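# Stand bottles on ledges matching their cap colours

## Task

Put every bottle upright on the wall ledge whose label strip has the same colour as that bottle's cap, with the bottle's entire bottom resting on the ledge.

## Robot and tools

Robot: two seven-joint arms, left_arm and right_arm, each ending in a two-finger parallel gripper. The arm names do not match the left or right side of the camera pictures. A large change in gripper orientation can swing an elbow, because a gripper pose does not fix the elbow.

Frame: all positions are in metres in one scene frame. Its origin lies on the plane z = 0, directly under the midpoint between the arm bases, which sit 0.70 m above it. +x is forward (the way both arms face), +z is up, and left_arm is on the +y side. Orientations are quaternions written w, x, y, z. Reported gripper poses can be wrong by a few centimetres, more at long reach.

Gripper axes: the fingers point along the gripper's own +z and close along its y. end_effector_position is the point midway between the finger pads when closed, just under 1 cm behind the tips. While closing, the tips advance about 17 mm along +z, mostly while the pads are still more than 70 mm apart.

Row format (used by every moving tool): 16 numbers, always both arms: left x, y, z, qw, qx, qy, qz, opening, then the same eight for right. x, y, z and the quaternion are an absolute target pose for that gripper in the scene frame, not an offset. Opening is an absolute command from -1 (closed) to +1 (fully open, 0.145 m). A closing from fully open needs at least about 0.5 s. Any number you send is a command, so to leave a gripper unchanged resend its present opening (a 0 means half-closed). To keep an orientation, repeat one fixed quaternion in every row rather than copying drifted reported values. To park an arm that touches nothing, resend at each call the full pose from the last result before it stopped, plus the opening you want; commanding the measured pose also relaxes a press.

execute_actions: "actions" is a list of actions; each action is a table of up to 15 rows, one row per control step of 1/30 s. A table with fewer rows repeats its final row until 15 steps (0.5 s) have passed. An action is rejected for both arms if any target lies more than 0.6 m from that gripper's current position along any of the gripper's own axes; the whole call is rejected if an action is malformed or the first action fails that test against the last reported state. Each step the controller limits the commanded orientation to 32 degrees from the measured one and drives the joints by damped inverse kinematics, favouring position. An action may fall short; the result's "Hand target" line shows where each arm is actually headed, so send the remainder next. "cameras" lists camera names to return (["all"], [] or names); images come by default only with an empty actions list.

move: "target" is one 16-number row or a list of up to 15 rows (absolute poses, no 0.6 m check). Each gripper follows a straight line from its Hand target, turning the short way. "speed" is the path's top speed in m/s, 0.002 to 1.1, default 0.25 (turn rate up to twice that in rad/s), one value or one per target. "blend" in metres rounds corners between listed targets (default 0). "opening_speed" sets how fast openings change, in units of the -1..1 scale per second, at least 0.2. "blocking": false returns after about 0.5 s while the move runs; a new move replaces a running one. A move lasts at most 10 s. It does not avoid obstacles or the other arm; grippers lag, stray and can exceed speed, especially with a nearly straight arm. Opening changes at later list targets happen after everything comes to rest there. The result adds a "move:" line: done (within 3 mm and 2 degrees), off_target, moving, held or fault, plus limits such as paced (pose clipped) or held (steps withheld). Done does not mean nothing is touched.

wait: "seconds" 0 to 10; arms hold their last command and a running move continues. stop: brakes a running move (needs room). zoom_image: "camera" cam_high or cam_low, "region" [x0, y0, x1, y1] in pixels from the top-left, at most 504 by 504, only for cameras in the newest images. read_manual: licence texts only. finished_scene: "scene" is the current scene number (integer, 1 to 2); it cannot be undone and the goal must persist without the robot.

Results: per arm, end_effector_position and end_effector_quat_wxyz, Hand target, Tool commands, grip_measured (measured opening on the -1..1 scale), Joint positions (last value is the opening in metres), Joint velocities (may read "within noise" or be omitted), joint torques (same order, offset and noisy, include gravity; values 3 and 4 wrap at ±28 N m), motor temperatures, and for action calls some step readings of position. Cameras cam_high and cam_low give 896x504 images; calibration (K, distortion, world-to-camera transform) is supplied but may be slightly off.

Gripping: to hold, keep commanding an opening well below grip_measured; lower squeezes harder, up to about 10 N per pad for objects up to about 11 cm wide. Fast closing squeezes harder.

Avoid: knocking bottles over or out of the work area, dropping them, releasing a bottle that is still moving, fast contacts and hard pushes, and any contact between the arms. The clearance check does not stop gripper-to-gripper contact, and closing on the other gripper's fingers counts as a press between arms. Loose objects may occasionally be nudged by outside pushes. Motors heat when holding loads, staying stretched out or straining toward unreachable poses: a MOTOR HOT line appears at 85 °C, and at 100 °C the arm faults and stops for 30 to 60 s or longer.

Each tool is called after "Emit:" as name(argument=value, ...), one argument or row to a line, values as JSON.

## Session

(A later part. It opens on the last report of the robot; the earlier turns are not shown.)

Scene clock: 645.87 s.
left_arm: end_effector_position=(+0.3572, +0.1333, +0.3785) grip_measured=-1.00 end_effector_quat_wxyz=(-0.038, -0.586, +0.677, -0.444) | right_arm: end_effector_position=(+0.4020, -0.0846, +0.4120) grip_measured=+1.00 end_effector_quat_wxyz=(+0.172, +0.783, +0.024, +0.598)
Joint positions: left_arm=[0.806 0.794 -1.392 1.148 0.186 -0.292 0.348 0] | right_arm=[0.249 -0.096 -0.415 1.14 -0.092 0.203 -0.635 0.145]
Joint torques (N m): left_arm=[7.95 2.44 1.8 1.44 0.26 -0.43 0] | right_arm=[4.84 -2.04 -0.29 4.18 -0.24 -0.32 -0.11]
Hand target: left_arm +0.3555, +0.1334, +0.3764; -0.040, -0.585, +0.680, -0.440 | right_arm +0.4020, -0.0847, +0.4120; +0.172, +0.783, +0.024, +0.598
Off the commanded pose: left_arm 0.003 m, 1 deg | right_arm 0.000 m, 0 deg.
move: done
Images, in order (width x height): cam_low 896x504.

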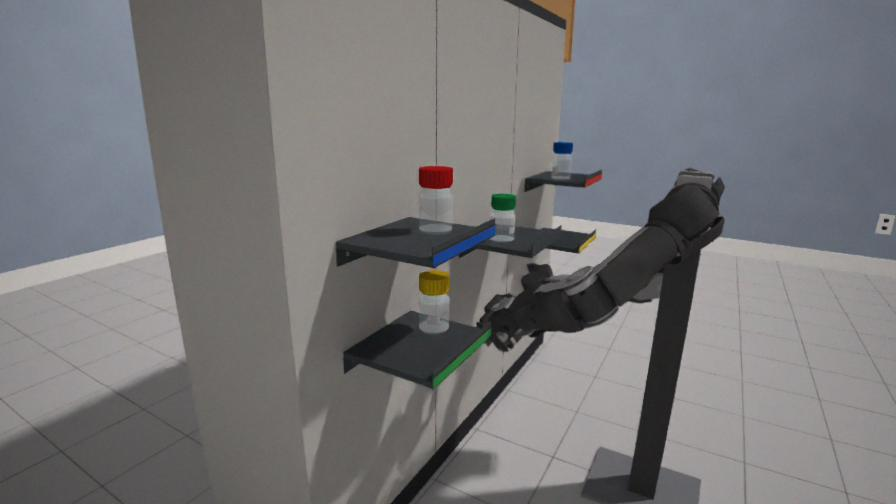

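Emit:
move(
  target=[
    [0.36,0.195,0.5,0,0.707,0,0.707,-1,0.402,-0.0846,0.412,0.172,0.783,0.024,0.598,1],
    [0.34,0.175,0.66,0.0923,0.701,-0.0923,0.701,-1,0.402,-0.0846,0.412,0.172,0.783,0.024,0.598,1],
  ],
  speed=0.2,
  cameras=["cam_low"],
)

Scene clock: 659.77 s.
left_arm: end_effector_position=(+0.3402, +0.1761, +0.6627) grip_measured=-1.00 end_effector_quat_wxyz=(+0.090, +0.698, -0.091, +0.705) | right_arm: end_effector_position=(+0.4020, -0.0846, +0.4120) grip_measured=+1.00 end_effector_quat_wxyz=(+0.172, +0.783, +0.024, +0.598)
Joint positions: left_arm=[0.543 1.332 -0.656 2.208 1.342 0.035 -0.511 0] | right_arm=[0.249 -0.096 -0.415 1.14 -0.092 0.203 -0.635 0.145]
Joint torques (N m): left_arm=[4.42 3.63 2.17 1.32 -0.07 -0.51 0.23] | right_arm=[4.81 -2.04 -0.36 4.12 -0.25 -0.35 -0.12]
Hand target: left_arm +0.3400, +0.1750, +0.6601; +0.092, +0.701, -0.092, +0.701 | right_arm +0.4020, -0.0847, +0.4120; +0.172, +0.783, +0.024, +0.598
Off the commanded pose: left_arm 0.003 m, 1 deg | right_arm 0.000 m, 0 deg.
move: done
Images, in order (width x height): cam_low 896x504.

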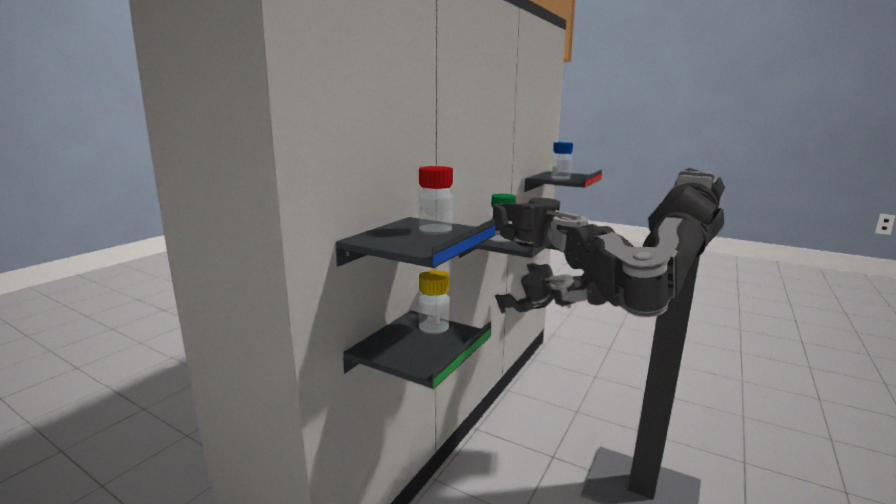

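Emit:
move(
  target=[
    [0.32,0.064,0.655,0.1228,0.6963,-0.1228,0.6963,-1,0.402,-0.0846,0.412,0.172,0.783,0.024,0.598,1],
    [0.32,0.064,0.655,0.1228,0.6963,-0.1228,0.6963,0.5,0.402,-0.0846,0.412,0.172,0.783,0.024,0.598,1],
  ],
  speed=0.2,
  cameras=["all"],
)

Emit:
zoom_image(
  camera="cam_high",
  region=[420, 210, 560, 310],
)

Emit:
zoom_image(
  camera="cam_low",
  region=[420, 150, 620, 290],
)

Scene clock: 673.97 s.
left_arm: end_effector_position=(+0.3194, +0.0629, +0.6552) grip_measured=+0.50 end_effector_quat_wxyz=(+0.126, +0.696, -0.124, +0.696) | right_arm: end_effector_position=(+0.4020, -0.0846, +0.4120) grip_measured=+1.00 end_effector_quat_wxyz=(+0.172, +0.783, +0.024, +0.598)
Joint positions: left_arm=[0.719 0.805 -0.906 2.318 1.136 0.342 -0.885 0.112] | right_arm=[0.249 -0.096 -0.415 1.14 -0.092 0.203 -0.635 0.145]
Joint torques (N m): left_arm=[6.05 1.41 2.14 2.18 -0.3 -0.36 -0.05] | right_arm=[4.95 -1.83 -0.17 4.15 -0.24 -0.36 -0.11]
Hand target: left_arm +0.3200, +0.0640, +0.6551; +0.123, +0.696, -0.123, +0.696 | right_arm +0.4020, -0.0847, +0.4120; +0.172, +0.783, +0.024, +0.598
Off the commanded pose: left_arm 0.001 m, 0 deg | right_arm 0.000 m, 0 deg.
move: done

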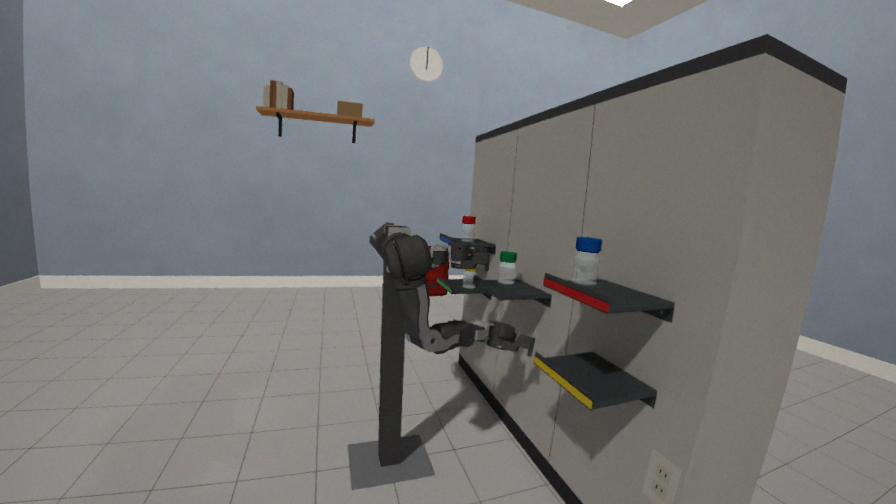

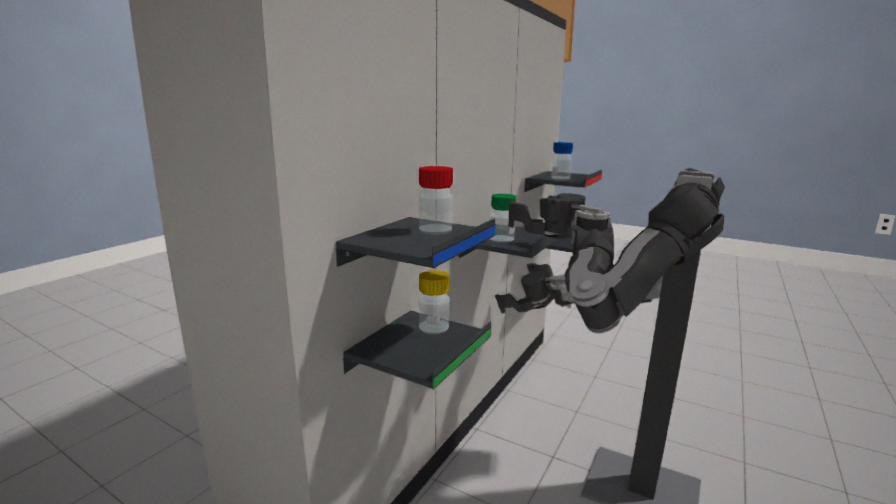

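Scaled by 3.600 from the camera's 896x504 image, which has a finer 1280x720 frame.

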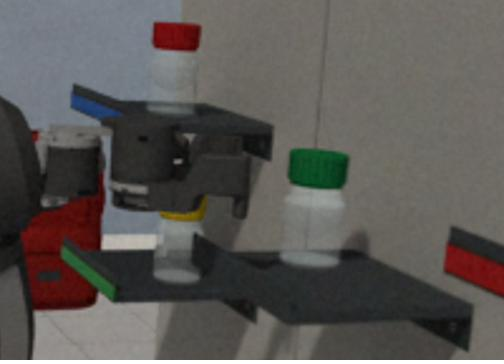

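Scaled by 2.520 from the camera's 896x504 image, which has a finer 1280x720 frame.

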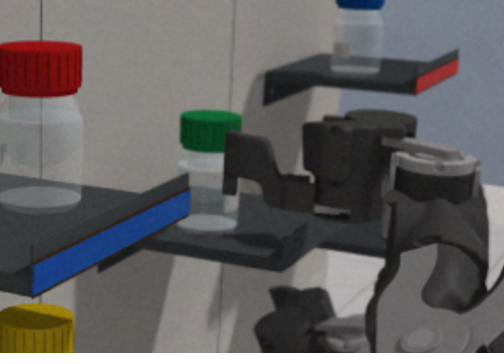

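Emit:
move(
  target=[
    [0.384,0.04,0.637,0.1228,0.6963,-0.1228,0.6963,0.5,0.402,-0.0846,0.412,0.172,0.783,0.024,0.598,1],
  ],
  speed=0.1,
  cameras=["all"],
)

Emit:
zoom_image(
  camera="cam_high",
  region=[420, 210, 560, 310],
)

Emit:
zoom_image(
  camera="cam_low",
  region=[420, 150, 620, 290],
)

Scene clock: 687.60 s.
left_arm: end_effector_position=(+0.3843, +0.0411, +0.6373) grip_measured=+0.50 end_effector_quat_wxyz=(+0.121, +0.697, -0.121, +0.696) | right_arm: end_effector_position=(+0.4020, -0.0846, +0.4120) grip_measured=+1.00 end_effector_quat_wxyz=(+0.172, +0.783, +0.024, +0.598)
Joint positions: left_arm=[0.825 0.602 -0.973 1.949 1.04 0.3 -0.737 0.112] | right_arm=[0.249 -0.096 -0.415 1.14 -0.092 0.203 -0.635 0.145]
Joint torques (N m): left_arm=[7.85 0.54 2.22 2.73 -0.26 -0.58 0.22] | right_arm=[4.71 -1.99 -0.34 4.04 -0.23 -0.36 -0.12]
Hand target: left_arm +0.3839, +0.0399, +0.6370; +0.123, +0.696, -0.123, +0.696 | right_arm +0.4020, -0.0847, +0.4120; +0.172, +0.783, +0.024, +0.598
Off the commanded pose: left_arm 0.001 m, 0 deg | right_arm 0.000 m, 0 deg.
move: done

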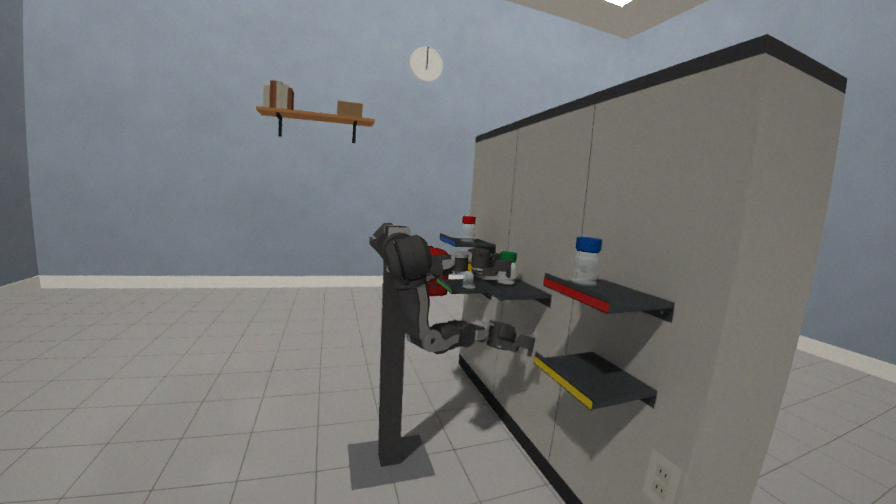

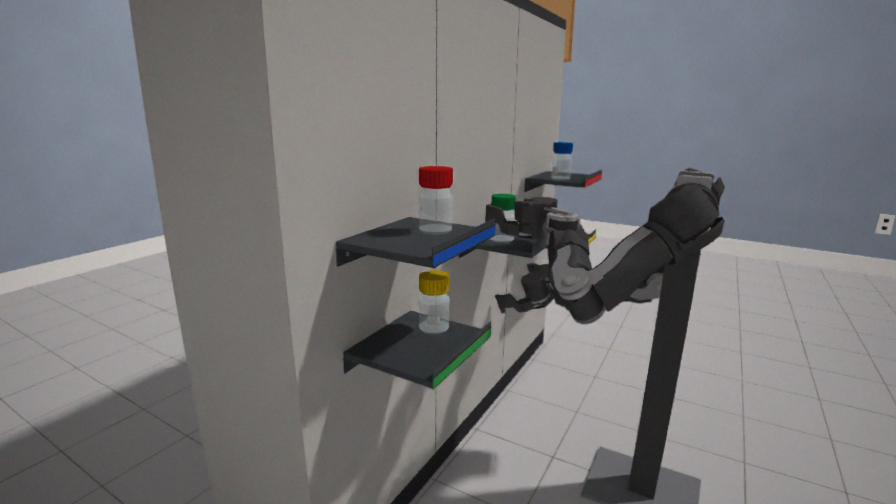

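Scaled by 3.600 from the camera's 896x504 image, which has a finer 1280x720 frame.

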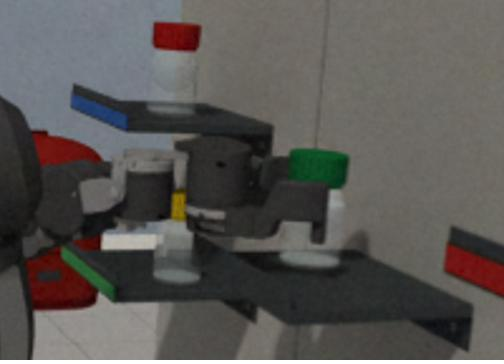

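Scaled by 2.520 from the camera's 896x504 image, which has a finer 1280x720 frame.

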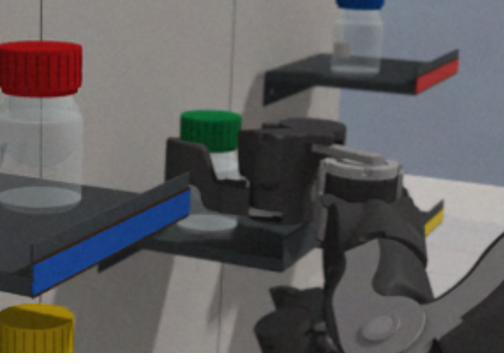

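Emit:
move(
  target=[
    [0.379,0.042,0.637,0.1228,0.6963,-0.1228,0.6963,0.5,0.402,-0.0846,0.412,0.172,0.783,0.024,0.598,1],
    [0.379,0.042,0.637,0.1228,0.6963,-0.1228,0.6963,-0.5,0.402,-0.0846,0.412,0.172,0.783,0.024,0.598,1],
    [0.379,0.042,0.68,0.1228,0.6963,-0.1228,0.6963,-0.5,0.402,-0.0846,0.412,0.172,0.783,0.024,0.598,1],
  ],
  speed=0.12,
  opening_speed=0.9,
  cameras=["all"],
)

Emit:
zoom_image(
  camera="cam_high",
  region=[420, 210, 560, 310],
)

Emit:
zoom_image(
  camera="cam_low",
  region=[420, 150, 620, 290],
)

Scene clock: 703.33 s.
left_arm: end_effector_position=(+0.3790, +0.0414, +0.6785) grip_measured=-0.25 end_effector_quat_wxyz=(+0.124, +0.698, -0.126, +0.694) | right_arm: end_effector_position=(+0.4020, -0.0846, +0.4120) grip_measured=+1.00 end_effector_quat_wxyz=(+0.172, +0.783, +0.024, +0.598)
Joint positions: left_arm=[0.93 0.593 -0.9 2.013 1.182 0.446 -0.798 0.057] | right_arm=[0.249 -0.096 -0.415 1.14 -0.092 0.203 -0.635 0.145]
Joint torques (N m): left_arm=[7.87 0.28 2.89 2.56 -0.32 -0.61 -0.07] | right_arm=[4.71 -2.12 -0.21 4.15 -0.26 -0.35 -0.13]
Hand target: left_arm +0.3790, +0.0419, +0.6799; +0.123, +0.696, -0.123, +0.696 | right_arm +0.4020, -0.0847, +0.4120; +0.172, +0.783, +0.024, +0.598
Off the commanded pose: left_arm 0.002 m, 1 deg | right_arm 0.000 m, 0 deg.
move: done

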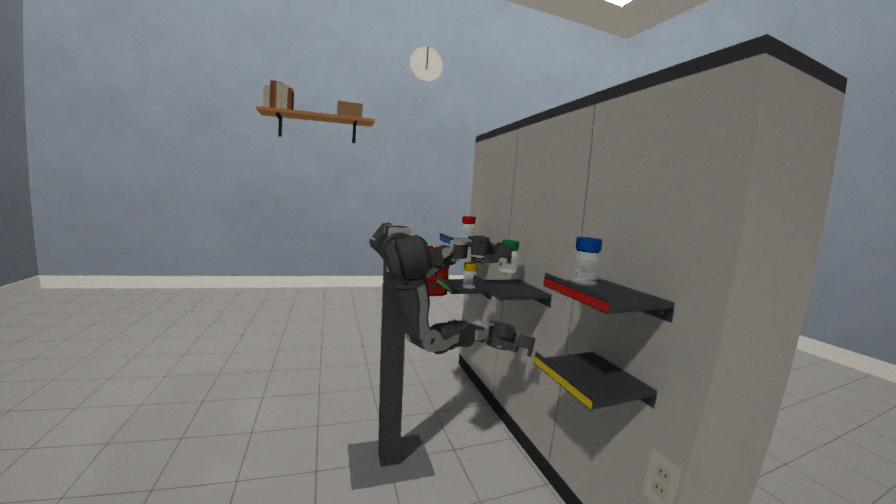

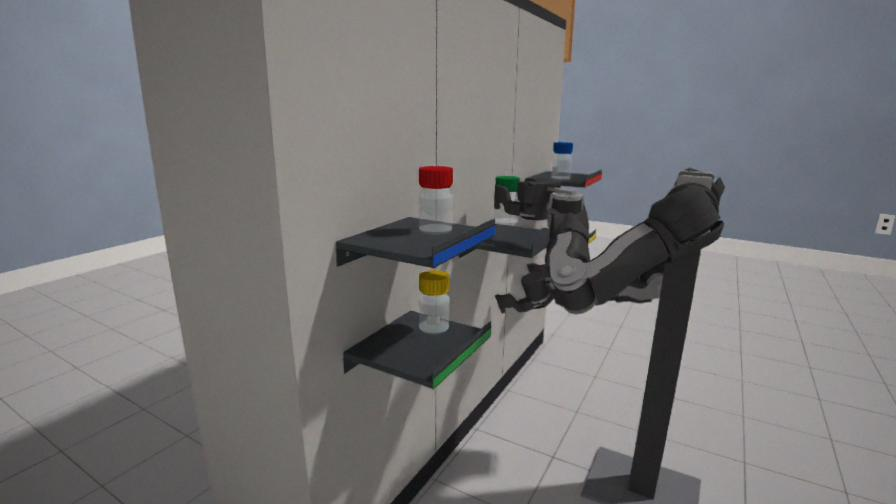

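Scaled by 3.600 from the camera's 896x504 image, which has a finer 1280x720 frame.

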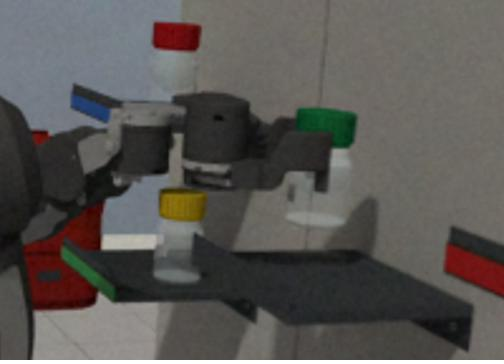

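Scaled by 2.520 from the camera's 896x504 image, which has a finer 1280x720 frame.

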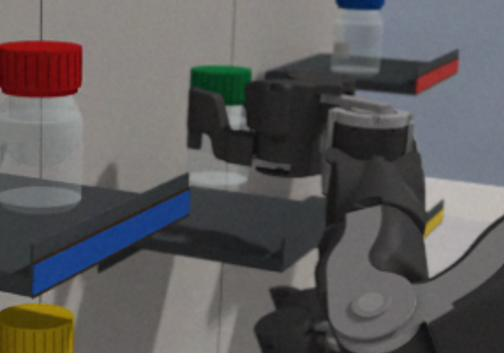

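Emit:
move(
  target=[
    [0.31,0.1,0.69,0.1228,0.6963,-0.1228,0.6963,-0.5,0.402,-0.0846,0.412,0.172,0.783,0.024,0.598,1],
    [0.31,0.2,0.66,0.153,0.69,-0.153,0.69,-0.5,0.402,-0.0846,0.412,0.172,0.783,0.024,0.598,1],
    [0.25,0.28,0.59,0.153,0.69,-0.153,0.69,-0.5,0.402,-0.0846,0.412,0.172,0.783,0.024,0.598,1],
    [0.23,0.38,0.575,0.153,0.69,-0.153,0.69,-0.5,0.402,-0.0846,0.412,0.172,0.783,0.024,0.598,1],
    [0.25,0.46,0.572,0.153,0.69,-0.153,0.69,-0.5,0.402,-0.0846,0.412,0.172,0.783,0.024,0.598,1],
  ],
  speed=0.15,
  blend=0.02,
  cameras=["all"],
)

Emit:
zoom_image(
  camera="cam_high",
  region=[410, 210, 550, 310],
)

Emit:
zoom_image(
  camera="cam_low",
  region=[330, 200, 600, 390],
)

Scene clock: 737.13 s.
left_arm: end_effector_position=(+0.2496, +0.4606, +0.5721) grip_measured=-0.25 end_effector_quat_wxyz=(+0.090, +0.796, -0.205, +0.562) | right_arm: end_effector_position=(+0.4020, -0.0846, +0.4120) grip_measured=+1.00 end_effector_quat_wxyz=(+0.172, +0.783, +0.024, +0.598)
Joint positions: left_arm=[1.011 1.694 -1.563 0.929 1.581 -0.341 1.132 0.057] | right_arm=[0.249 -0.096 -0.415 1.14 -0.092 0.203 -0.635 0.145]
Joint torques (N m): left_arm=[3.55 4.73 1.72 -1.69 0.71 -0.24 0.2] | right_arm=[4.79 -2.07 -0.32 4.14 -0.23 -0.35 -0.13]
Hand target: left_arm +0.2502, +0.4599, +0.5722; +0.092, +0.794, -0.206, +0.564 | right_arm +0.4020, -0.0847, +0.4120; +0.172, +0.783, +0.024, +0.598
Off the commanded pose: left_arm 0.001 m, 21 deg | right_arm 0.000 m, 0 deg.
joint sent to its limit (left arm) — joint 3 (upper arm roll), lower limit; joint 5 (forearm roll), upper limit. The joint targets are off in orientation, not in position.
move: off_target (left_arm)

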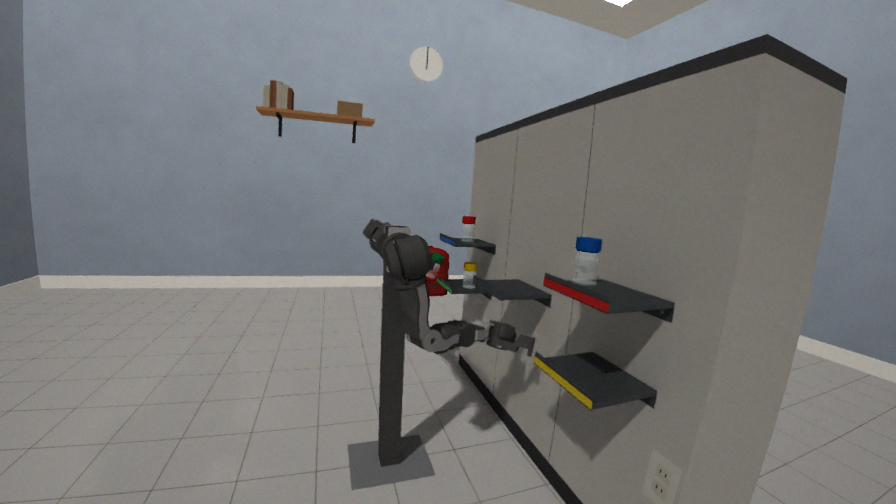

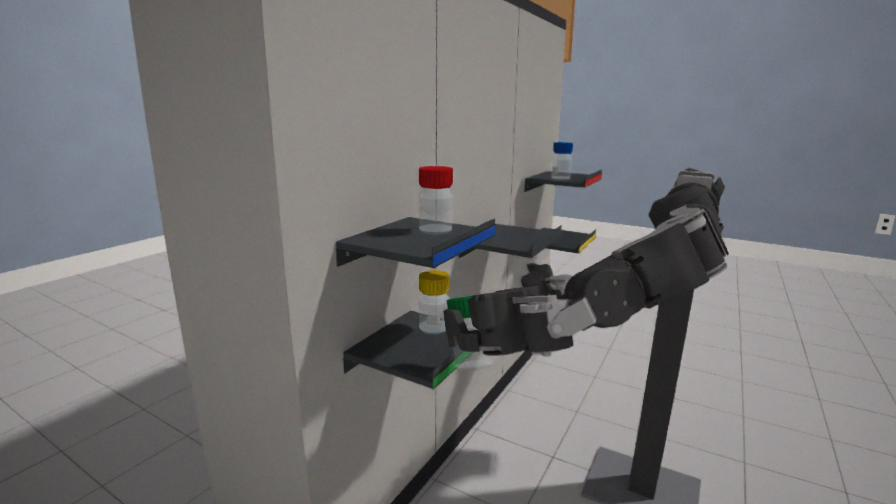

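Scaled by 3.600 from the camera's 896x504 image, which has a finer 1280x720 frame.

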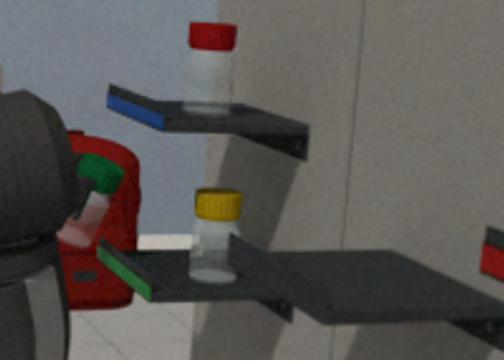

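Scaled by 1.867 from the camera's 896x504 image, which has a finer 1280x720 frame.

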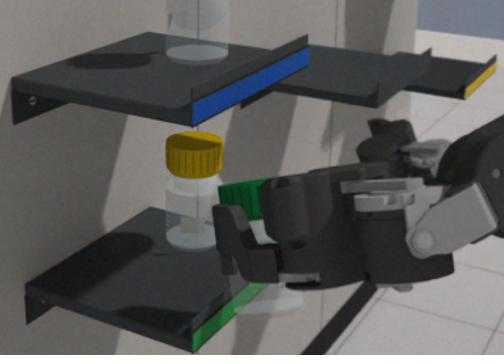

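Emit:
move(
  target=[
    [0.24,0.41,0.575,0,0.7071,0,0.7071,-0.5,0.402,-0.0846,0.412,0.172,0.783,0.024,0.598,1],
  ],
  speed=0.15,
  cameras=["all"],
)

Emit:
zoom_image(
  camera="cam_low",
  region=[330, 200, 600, 390],
)

Scene clock: 748.97 s.
left_arm: end_effector_position=(+0.2415, +0.4080, +0.5737) grip_measured=-0.25 end_effector_quat_wxyz=(-0.064, +0.751, -0.026, +0.656) | right_arm: end_effector_position=(+0.4020, -0.0846, +0.4120) grip_measured=+1.00 end_effector_quat_wxyz=(+0.172, +0.783, +0.024, +0.598)
Joint positions: left_arm=[0.655 1.957 -1.563 1.769 1.585 -0.777 0.079 0.057] | right_arm=[0.249 -0.096 -0.415 1.14 -0.092 0.203 -0.635 0.145]
Joint torques (N m): left_arm=[1.44 7.05 1.47 -0.08 0.25 -0.97 -0.12] | right_arm=[4.76 -2.04 -0.34 4.26 -0.23 -0.34 -0.14]
Hand target: left_arm +0.2403, +0.4098, +0.5751; -0.068, +0.749, -0.023, +0.659 | right_arm +0.4020, -0.0847, +0.4120; +0.172, +0.783, +0.024, +0.598
Off the commanded pose: left_arm 0.003 m, 11 deg | right_arm 0.000 m, 0 deg.
joint sent to its limit (left arm) — joint 3 (upper arm roll), lower limit; joint 5 (forearm roll), upper limit; joint 6 (wrist pitch), lower limit. The joint targets are off in orientation, not in position.
move: off_target (left_arm)

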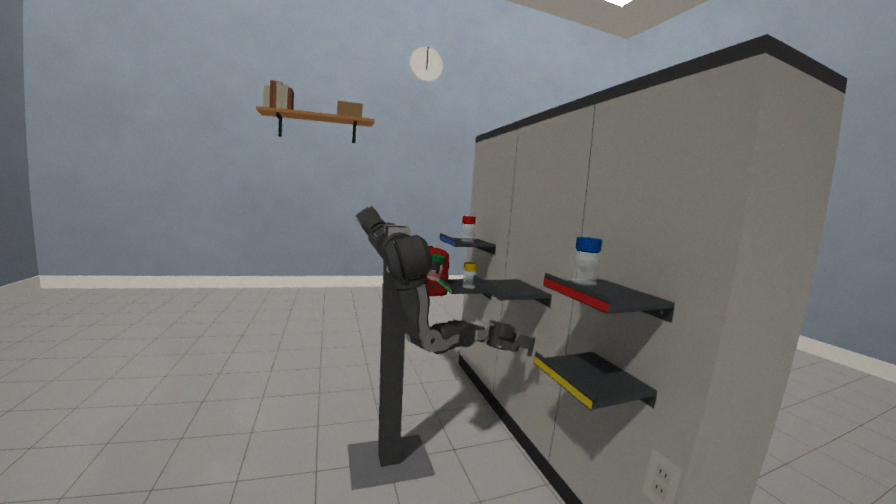

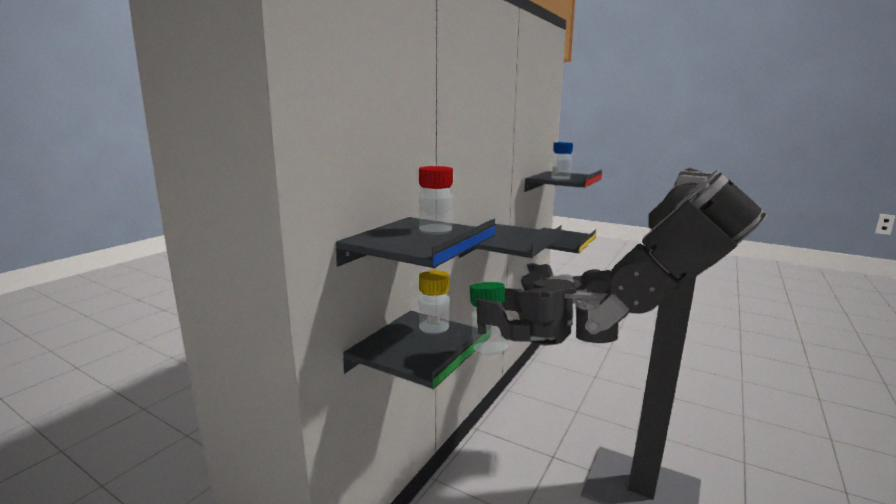

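Scaled by 1.867 from the camera's 896x504 image, which has a finer 1280x720 frame.

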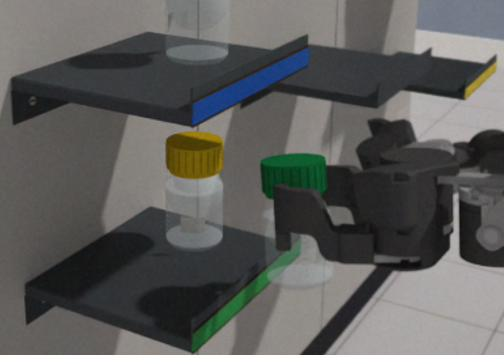

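Emit:
move(
  target=[
    [0.25,0.31,0.58,-0.183,0.683,0.183,0.683,-0.5,0.402,-0.0846,0.412,0.172,0.783,0.024,0.598,1],
  ],
  speed=0.15,
  cameras=["cam_low"],
)

Scene clock: 772.90 s.
left_arm: end_effector_position=(+0.2493, +0.3094, +0.5769) grip_measured=-0.25 end_effector_quat_wxyz=(-0.181, +0.688, +0.183, +0.679) | right_arm: end_effector_position=(+0.4020, -0.0846, +0.4120) grip_measured=+1.00 end_effector_quat_wxyz=(+0.172, +0.783, +0.024, +0.598)
Joint positions: left_arm=[0.733 1.573 -1.561 2.311 0.953 -0.574 -1.445 0.057] | right_arm=[0.249 -0.096 -0.415 1.14 -0.092 0.203 -0.635 0.145]
Joint torques (N m): left_arm=[3.84 4.21 2.41 2.4 -0.6 -0.11 -0.05] | right_arm=[4.79 -1.99 -0.31 4.18 -0.25 -0.37 -0.12]
Hand target: left_arm +0.2500, +0.3100, +0.5800; -0.183, +0.683, +0.183, +0.683 | right_arm +0.4020, -0.0847, +0.4120; +0.172, +0.783, +0.024, +0.598
Off the commanded pose: left_arm 0.003 m, 1 deg | right_arm 0.000 m, 0 deg.
move: done
Images, in order (width x height): cam_low 896x504.

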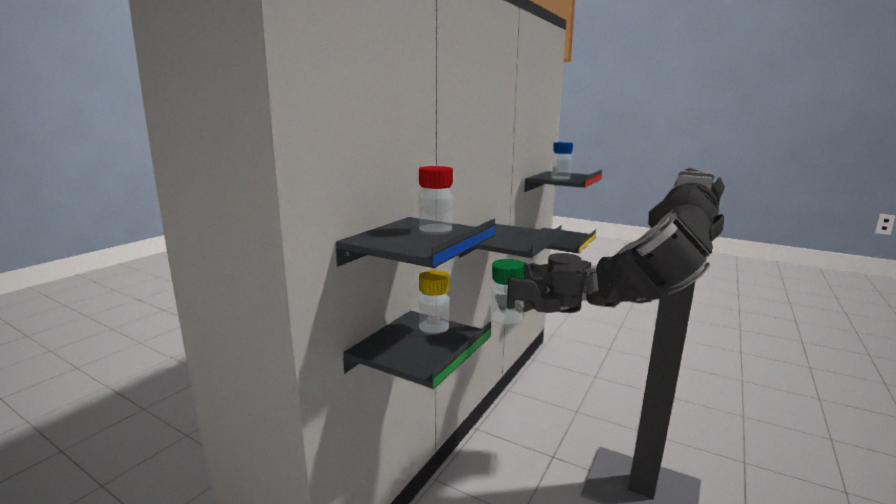

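Emit:
move(
  target=[
    [0.235,0.385,0.578,-0.12,0.697,0.12,0.697,-0.5,0.402,-0.0846,0.412,0.172,0.783,0.024,0.598,1],
  ],
  speed=0.15,
  cameras=["cam_low"],
)

Scene clock: 777.87 s.
left_arm: end_effector_position=(+0.2358, +0.3841, +0.5768) grip_measured=-0.25 end_effector_quat_wxyz=(-0.133, +0.730, +0.124, +0.659) | right_arm: end_effector_position=(+0.4020, -0.0846, +0.4120) grip_measured=+1.00 end_effector_quat_wxyz=(+0.172, +0.783, +0.024, +0.598)
Joint positions: left_arm=[0.67 1.941 -1.563 2.094 1.428 -0.781 -0.578 0.057] | right_arm=[0.249 -0.096 -0.415 1.14 -0.092 0.203 -0.635 0.145]
Joint torques (N m): left_arm=[2.31 6.21 1.26 0.43 -0.11 -0.77 0.22] | right_arm=[4.92 -2.12 -0.23 4.14 -0.27 -0.34 -0.13]
Hand target: left_arm +0.2353, +0.3849, +0.5781; -0.134, +0.728, +0.123, +0.661 | right_arm +0.4020, -0.0847, +0.4120; +0.172, +0.783, +0.024, +0.598
Off the commanded pose: left_arm 0.002 m, 6 deg | right_arm 0.000 m, 0 deg.
joint sent to its limit (left arm) — joint 3 (upper arm roll), lower limit; joint 6 (wrist pitch), lower limit. The joint targets are off in orientation, not in position.
move: off_target (left_arm)
Images, in order (width x height): cam_low 896x504.

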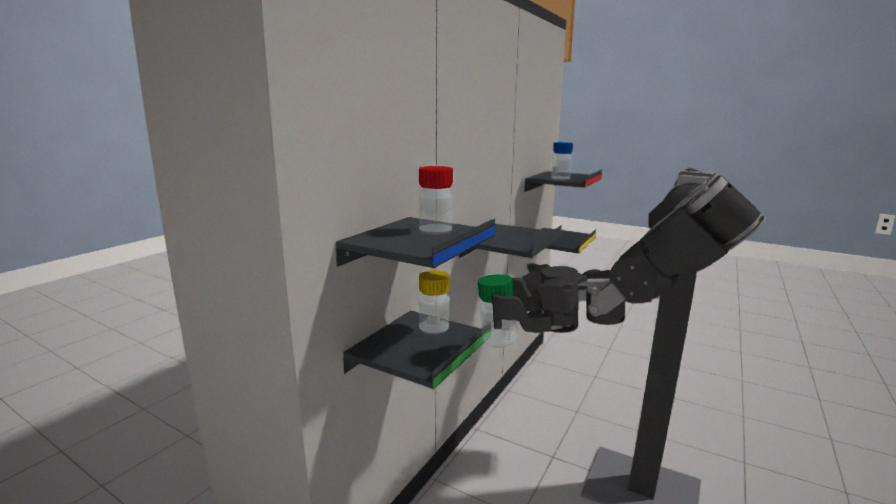

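Emit:
move(
  target=[
    [0.325,0.432,0.578,-0.12,0.697,0.12,0.697,-0.5,0.402,-0.0846,0.412,0.172,0.783,0.024,0.598,1],
  ],
  speed=0.1,
  cameras=["all"],
)

Emit:
zoom_image(
  camera="cam_high",
  region=[410, 210, 550, 310],
)

Emit:
zoom_image(
  camera="cam_low",
  region=[330, 200, 600, 390],
)

Scene clock: 787.80 s.
left_arm: end_effector_position=(+0.3247, +0.4322, +0.5763) grip_measured=-0.25 end_effector_quat_wxyz=(-0.122, +0.699, +0.120, +0.694) | right_arm: end_effector_position=(+0.4020, -0.0846, +0.4120) grip_measured=+1.00 end_effector_quat_wxyz=(+0.172, +0.783, +0.024, +0.598)
Joint positions: left_arm=[0.823 1.606 -1.436 1.588 1.584 -0.605 -0.325 0.057] | right_arm=[0.249 -0.096 -0.415 1.14 -0.092 0.203 -0.635 0.145]
Joint torques (N m): left_arm=[5.26 5.47 2.52 0.21 0.06 -0.83 0.2] | right_arm=[4.87 -2.07 -0.35 4.03 -0.24 -0.36 -0.13]
Hand target: left_arm +0.3250, +0.4319, +0.5779; -0.121, +0.697, +0.120, +0.697 | right_arm +0.4020, -0.0847, +0.4120; +0.172, +0.783, +0.024, +0.598
Off the commanded pose: left_arm 0.002 m, 1 deg | right_arm 0.000 m, 0 deg.
joint sent to its limit (left arm) — joint 5 (forearm roll), upper limit. The joint targets still meet the commanded pose.
move: done

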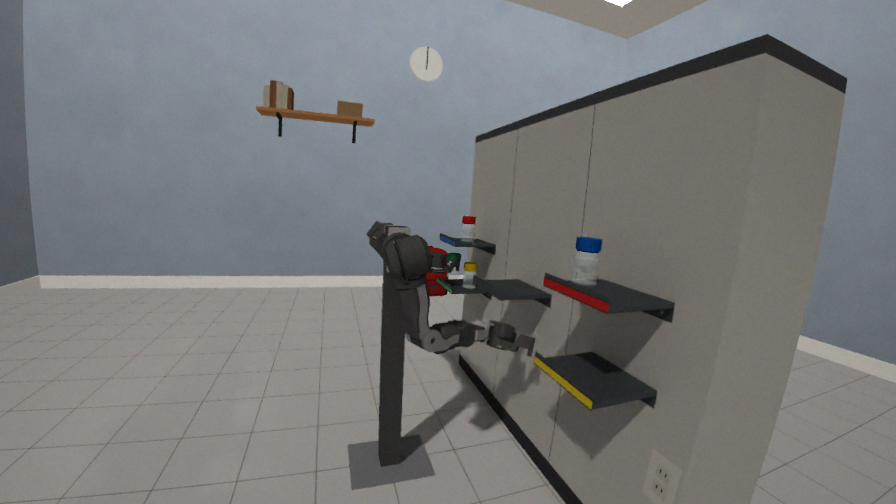

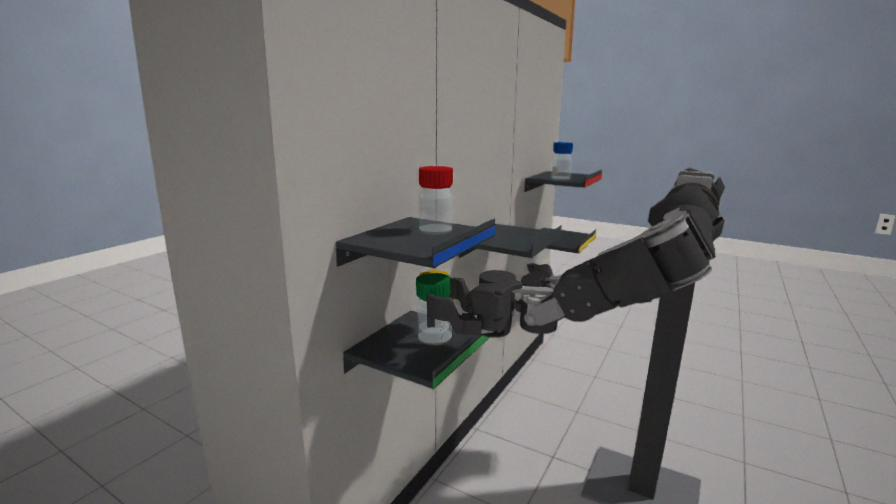

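Scaled by 3.600 from the camera's 896x504 image, which has a finer 1280x720 frame.

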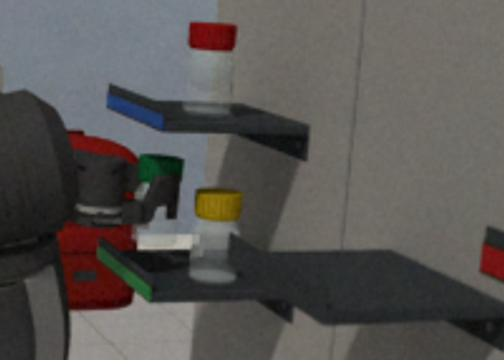

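Scaled by 1.867 from the camera's 896x504 image, which has a finer 1280x720 frame.

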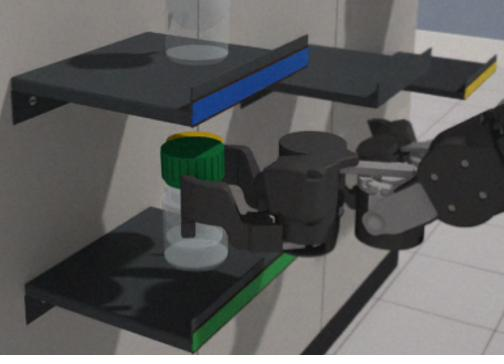

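Emit:
move(
  target=[
    [0.325,0.432,0.545,-0.12,0.697,0.12,0.697,-0.5,0.402,-0.0846,0.412,0.172,0.783,0.024,0.598,1],
  ],
  speed=0.06,
  cameras=["all"],
)

Emit:
zoom_image(
  camera="cam_high",
  region=[410, 230, 510, 300],
)

Emit:
zoom_image(
  camera="cam_low",
  region=[330, 250, 530, 390],
)

Scene clock: 802.30 s.
left_arm: end_effector_position=(+0.3251, +0.4341, +0.5496) grip_measured=-0.25 end_effector_quat_wxyz=(-0.123, +0.692, +0.122, +0.701) | right_arm: end_effector_position=(+0.4020, -0.0846, +0.4120) grip_measured=+1.00 end_effector_quat_wxyz=(+0.172, +0.783, +0.024, +0.598)
Joint positions: left_arm=[0.759 1.519 -1.469 1.495 1.581 -0.724 -0.32 0.057] | right_arm=[0.249 -0.096 -0.415 1.14 -0.092 0.203 -0.635 0.145]
Joint torques (N m): left_arm=[3.42 4.6 1.91 0.03 0.04 -0.51 0.23] | right_arm=[4.79 -1.99 -0.36 4.11 -0.26 -0.35 -0.13]
Hand target: left_arm +0.3250, +0.4320, +0.5451; -0.120, +0.697, +0.120, +0.697 | right_arm +0.4020, -0.0847, +0.4120; +0.172, +0.783, +0.024, +0.598
Off the commanded pose: left_arm 0.005 m, 1 deg | right_arm 0.000 m, 0 deg.
move: off_target (left_arm)

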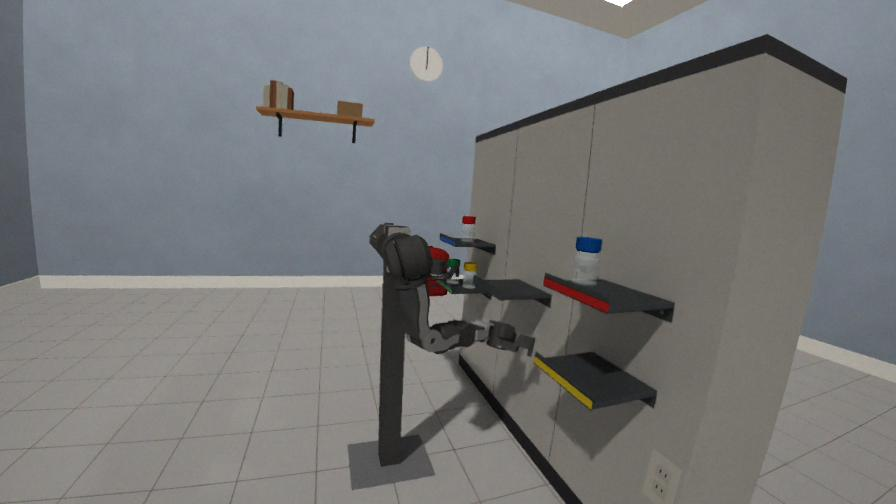

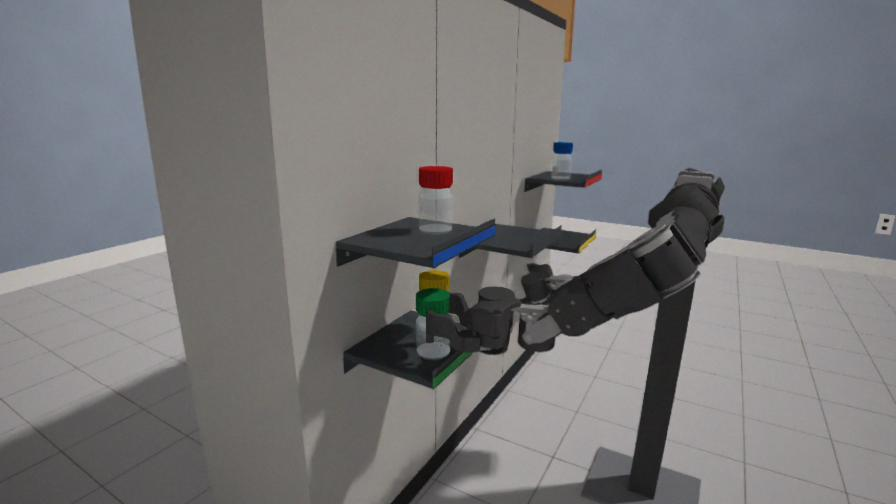

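Scaled by 5.040 from the camera's 896x504 image, which has a finer 1280x720 frame.

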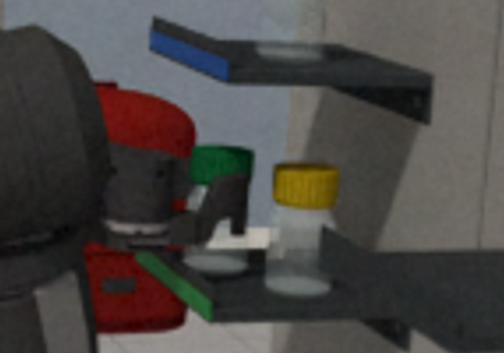

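Scaled by 2.520 from the camera's 896x504 image, which has a finer 1280x720 frame.

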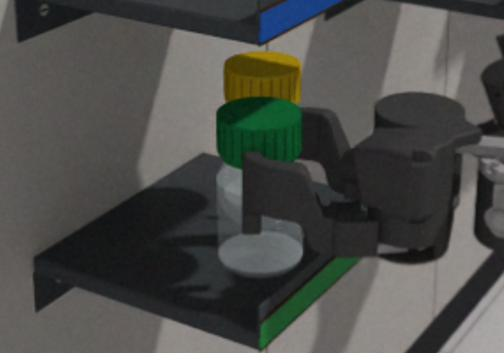

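Emit:
move(
  target=[
    [0.325,0.432,0.54,-0.12,0.697,0.12,0.697,-0.5,0.402,-0.0846,0.412,0.172,0.783,0.024,0.598,1],
  ],
  speed=0.05,
  cameras=["cam_low"],
)

Emit:
zoom_image(
  camera="cam_low",
  region=[330, 250, 530, 390],
)

Scene clock: 811.90 s.
left_arm: end_effector_position=(+0.3253, +0.4347, +0.5491) grip_measured=-0.25 end_effector_quat_wxyz=(-0.124, +0.685, +0.121, +0.707) | right_arm: end_effector_position=(+0.4020, -0.0846, +0.4120) grip_measured=+1.00 end_effector_quat_wxyz=(+0.172, +0.783, +0.024, +0.598)
Joint positions: left_arm=[0.749 1.507 -1.469 1.48 1.578 -0.751 -0.319 0.057] | right_arm=[0.249 -0.096 -0.415 1.14 -0.092 0.203 -0.635 0.145]
Joint torques (N m): left_arm=[2.81 3.97 1.36 -0.08 0.15 -0.13 0.23] | right_arm=[4.73 -1.96 -0.29 4.1 -0.24 -0.35 -0.11]
Hand target: left_arm +0.3248, +0.4319, +0.5401; -0.120, +0.697, +0.120, +0.697 | right_arm +0.4020, -0.0847, +0.4120; +0.172, +0.783, +0.024, +0.598
Off the commanded pose: left_arm 0.009 m, 2 deg | right_arm 0.000 m, 0 deg.
move: off_target (left_arm)
Images, in order (width x height): cam_low 896x504.

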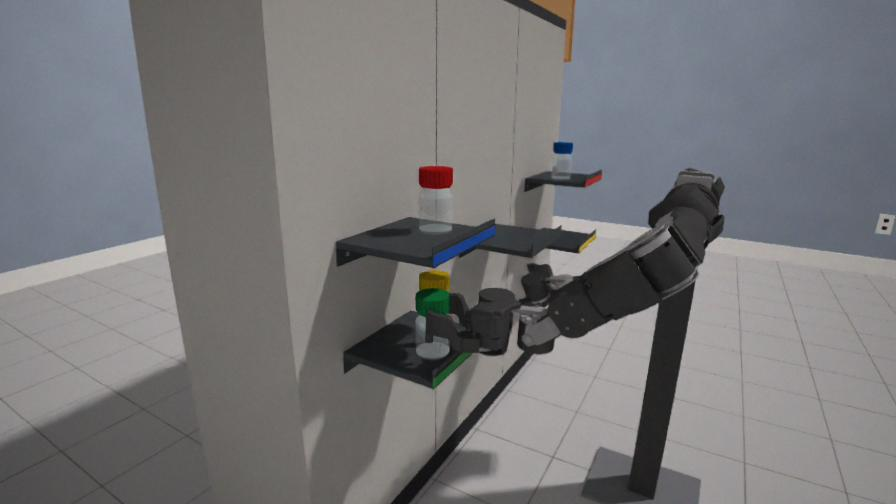

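Scaled by 2.520 from the camera's 896x504 image, which has a finer 1280x720 frame.

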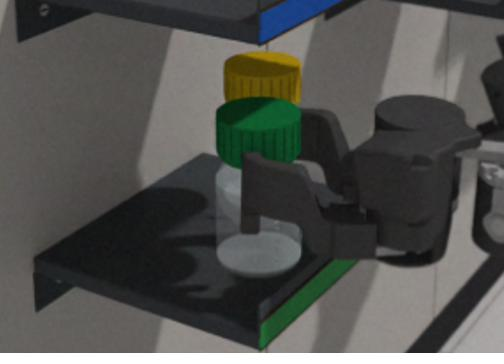

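Emit:
move(
  target=[
    [0.325,0.433,0.549,-0.12,0.697,0.12,0.697,-0.5,0.402,-0.0846,0.412,0.172,0.783,0.024,0.598,1],
    [0.325,0.433,0.549,-0.12,0.697,0.12,0.697,0.1,0.402,-0.0846,0.412,0.172,0.783,0.024,0.598,1],
    [0.24,0.402,0.555,-0.12,0.697,0.12,0.697,0.1,0.402,-0.0846,0.412,0.172,0.783,0.024,0.598,1],
  ],
  speed=0.12,
  opening_speed=0.7,
  cameras=["all"],
)

Emit:
zoom_image(
  camera="cam_high",
  region=[410, 230, 510, 300],
)

Emit:
zoom_image(
  camera="cam_low",
  region=[330, 250, 530, 390],
)

Scene clock: 828.43 s.
left_arm: end_effector_position=(+0.2409, +0.4023, +0.5573) grip_measured=+0.10 end_effector_quat_wxyz=(-0.134, +0.741, +0.123, +0.647) | right_arm: end_effector_position=(+0.4020, -0.0846, +0.4120) grip_measured=+1.00 end_effector_quat_wxyz=(+0.172, +0.783, +0.024, +0.598)
Joint positions: left_arm=[0.639 1.877 -1.563 1.967 1.494 -0.788 -0.485 0.083] | right_arm=[0.249 -0.096 -0.415 1.14 -0.092 0.203 -0.635 0.145]
Joint torques (N m): left_arm=[1.67 4.92 1.28 0.68 -0.09 -0.6 -0.07] | right_arm=[4.84 -2.04 -0.32 4.08 -0.26 -0.34 -0.1]
Hand target: left_arm +0.2403, +0.4019, +0.5553; -0.134, +0.742, +0.124, +0.645 | right_arm +0.4020, -0.0847, +0.4120; +0.172, +0.783, +0.024, +0.598
Off the commanded pose: left_arm 0.002 m, 8 deg | right_arm 0.000 m, 0 deg.
joint sent to its limit (left arm) — joint 3 (upper arm roll), lower limit; joint 6 (wrist pitch), lower limit. The joint targets are off in orientation, not in position.
move: off_target (left_arm)

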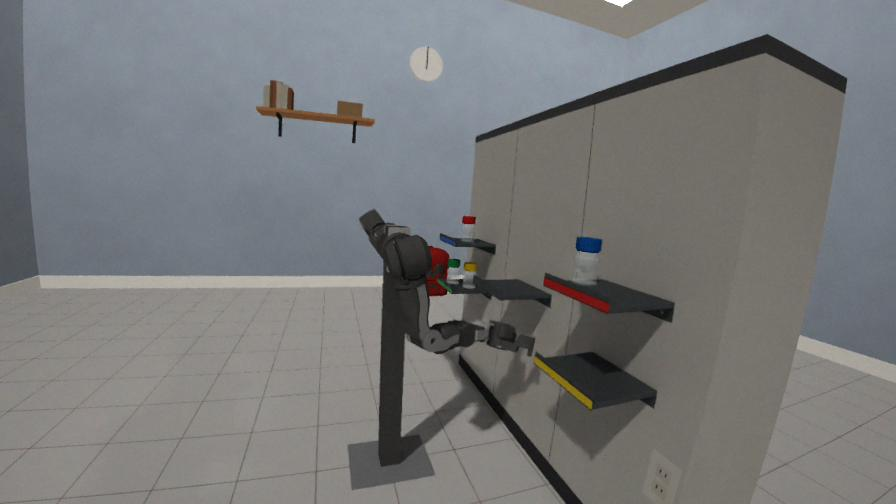

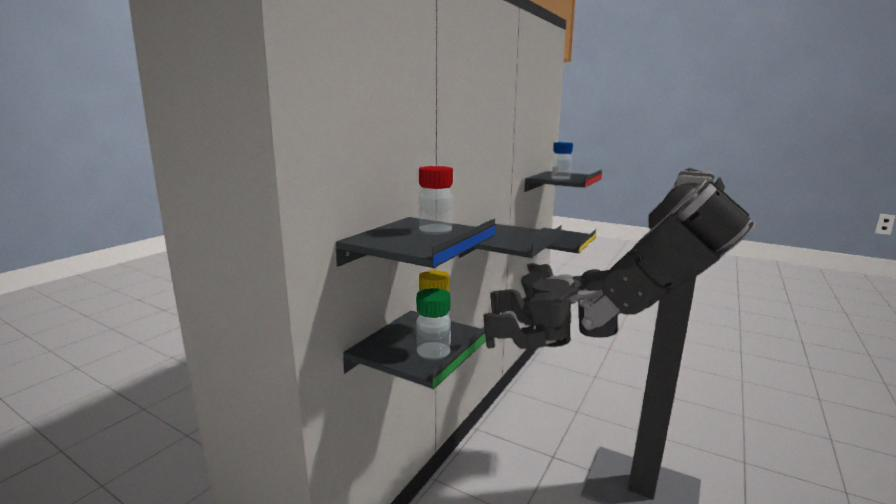

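Scaled by 5.040 from the camera's 896x504 image, which has a finer 1280x720 frame.

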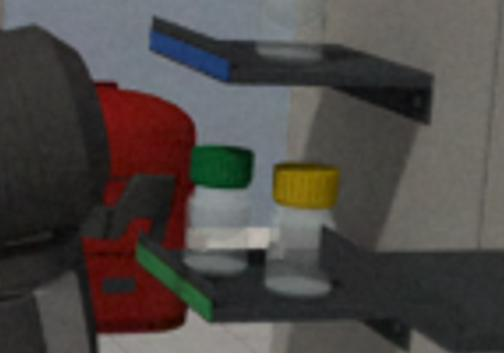

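Scaled by 2.520 from the camera's 896x504 image, which has a finer 1280x720 frame.

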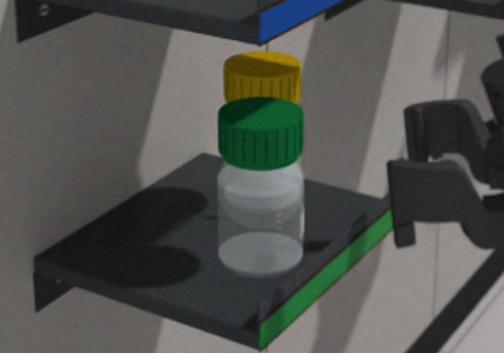

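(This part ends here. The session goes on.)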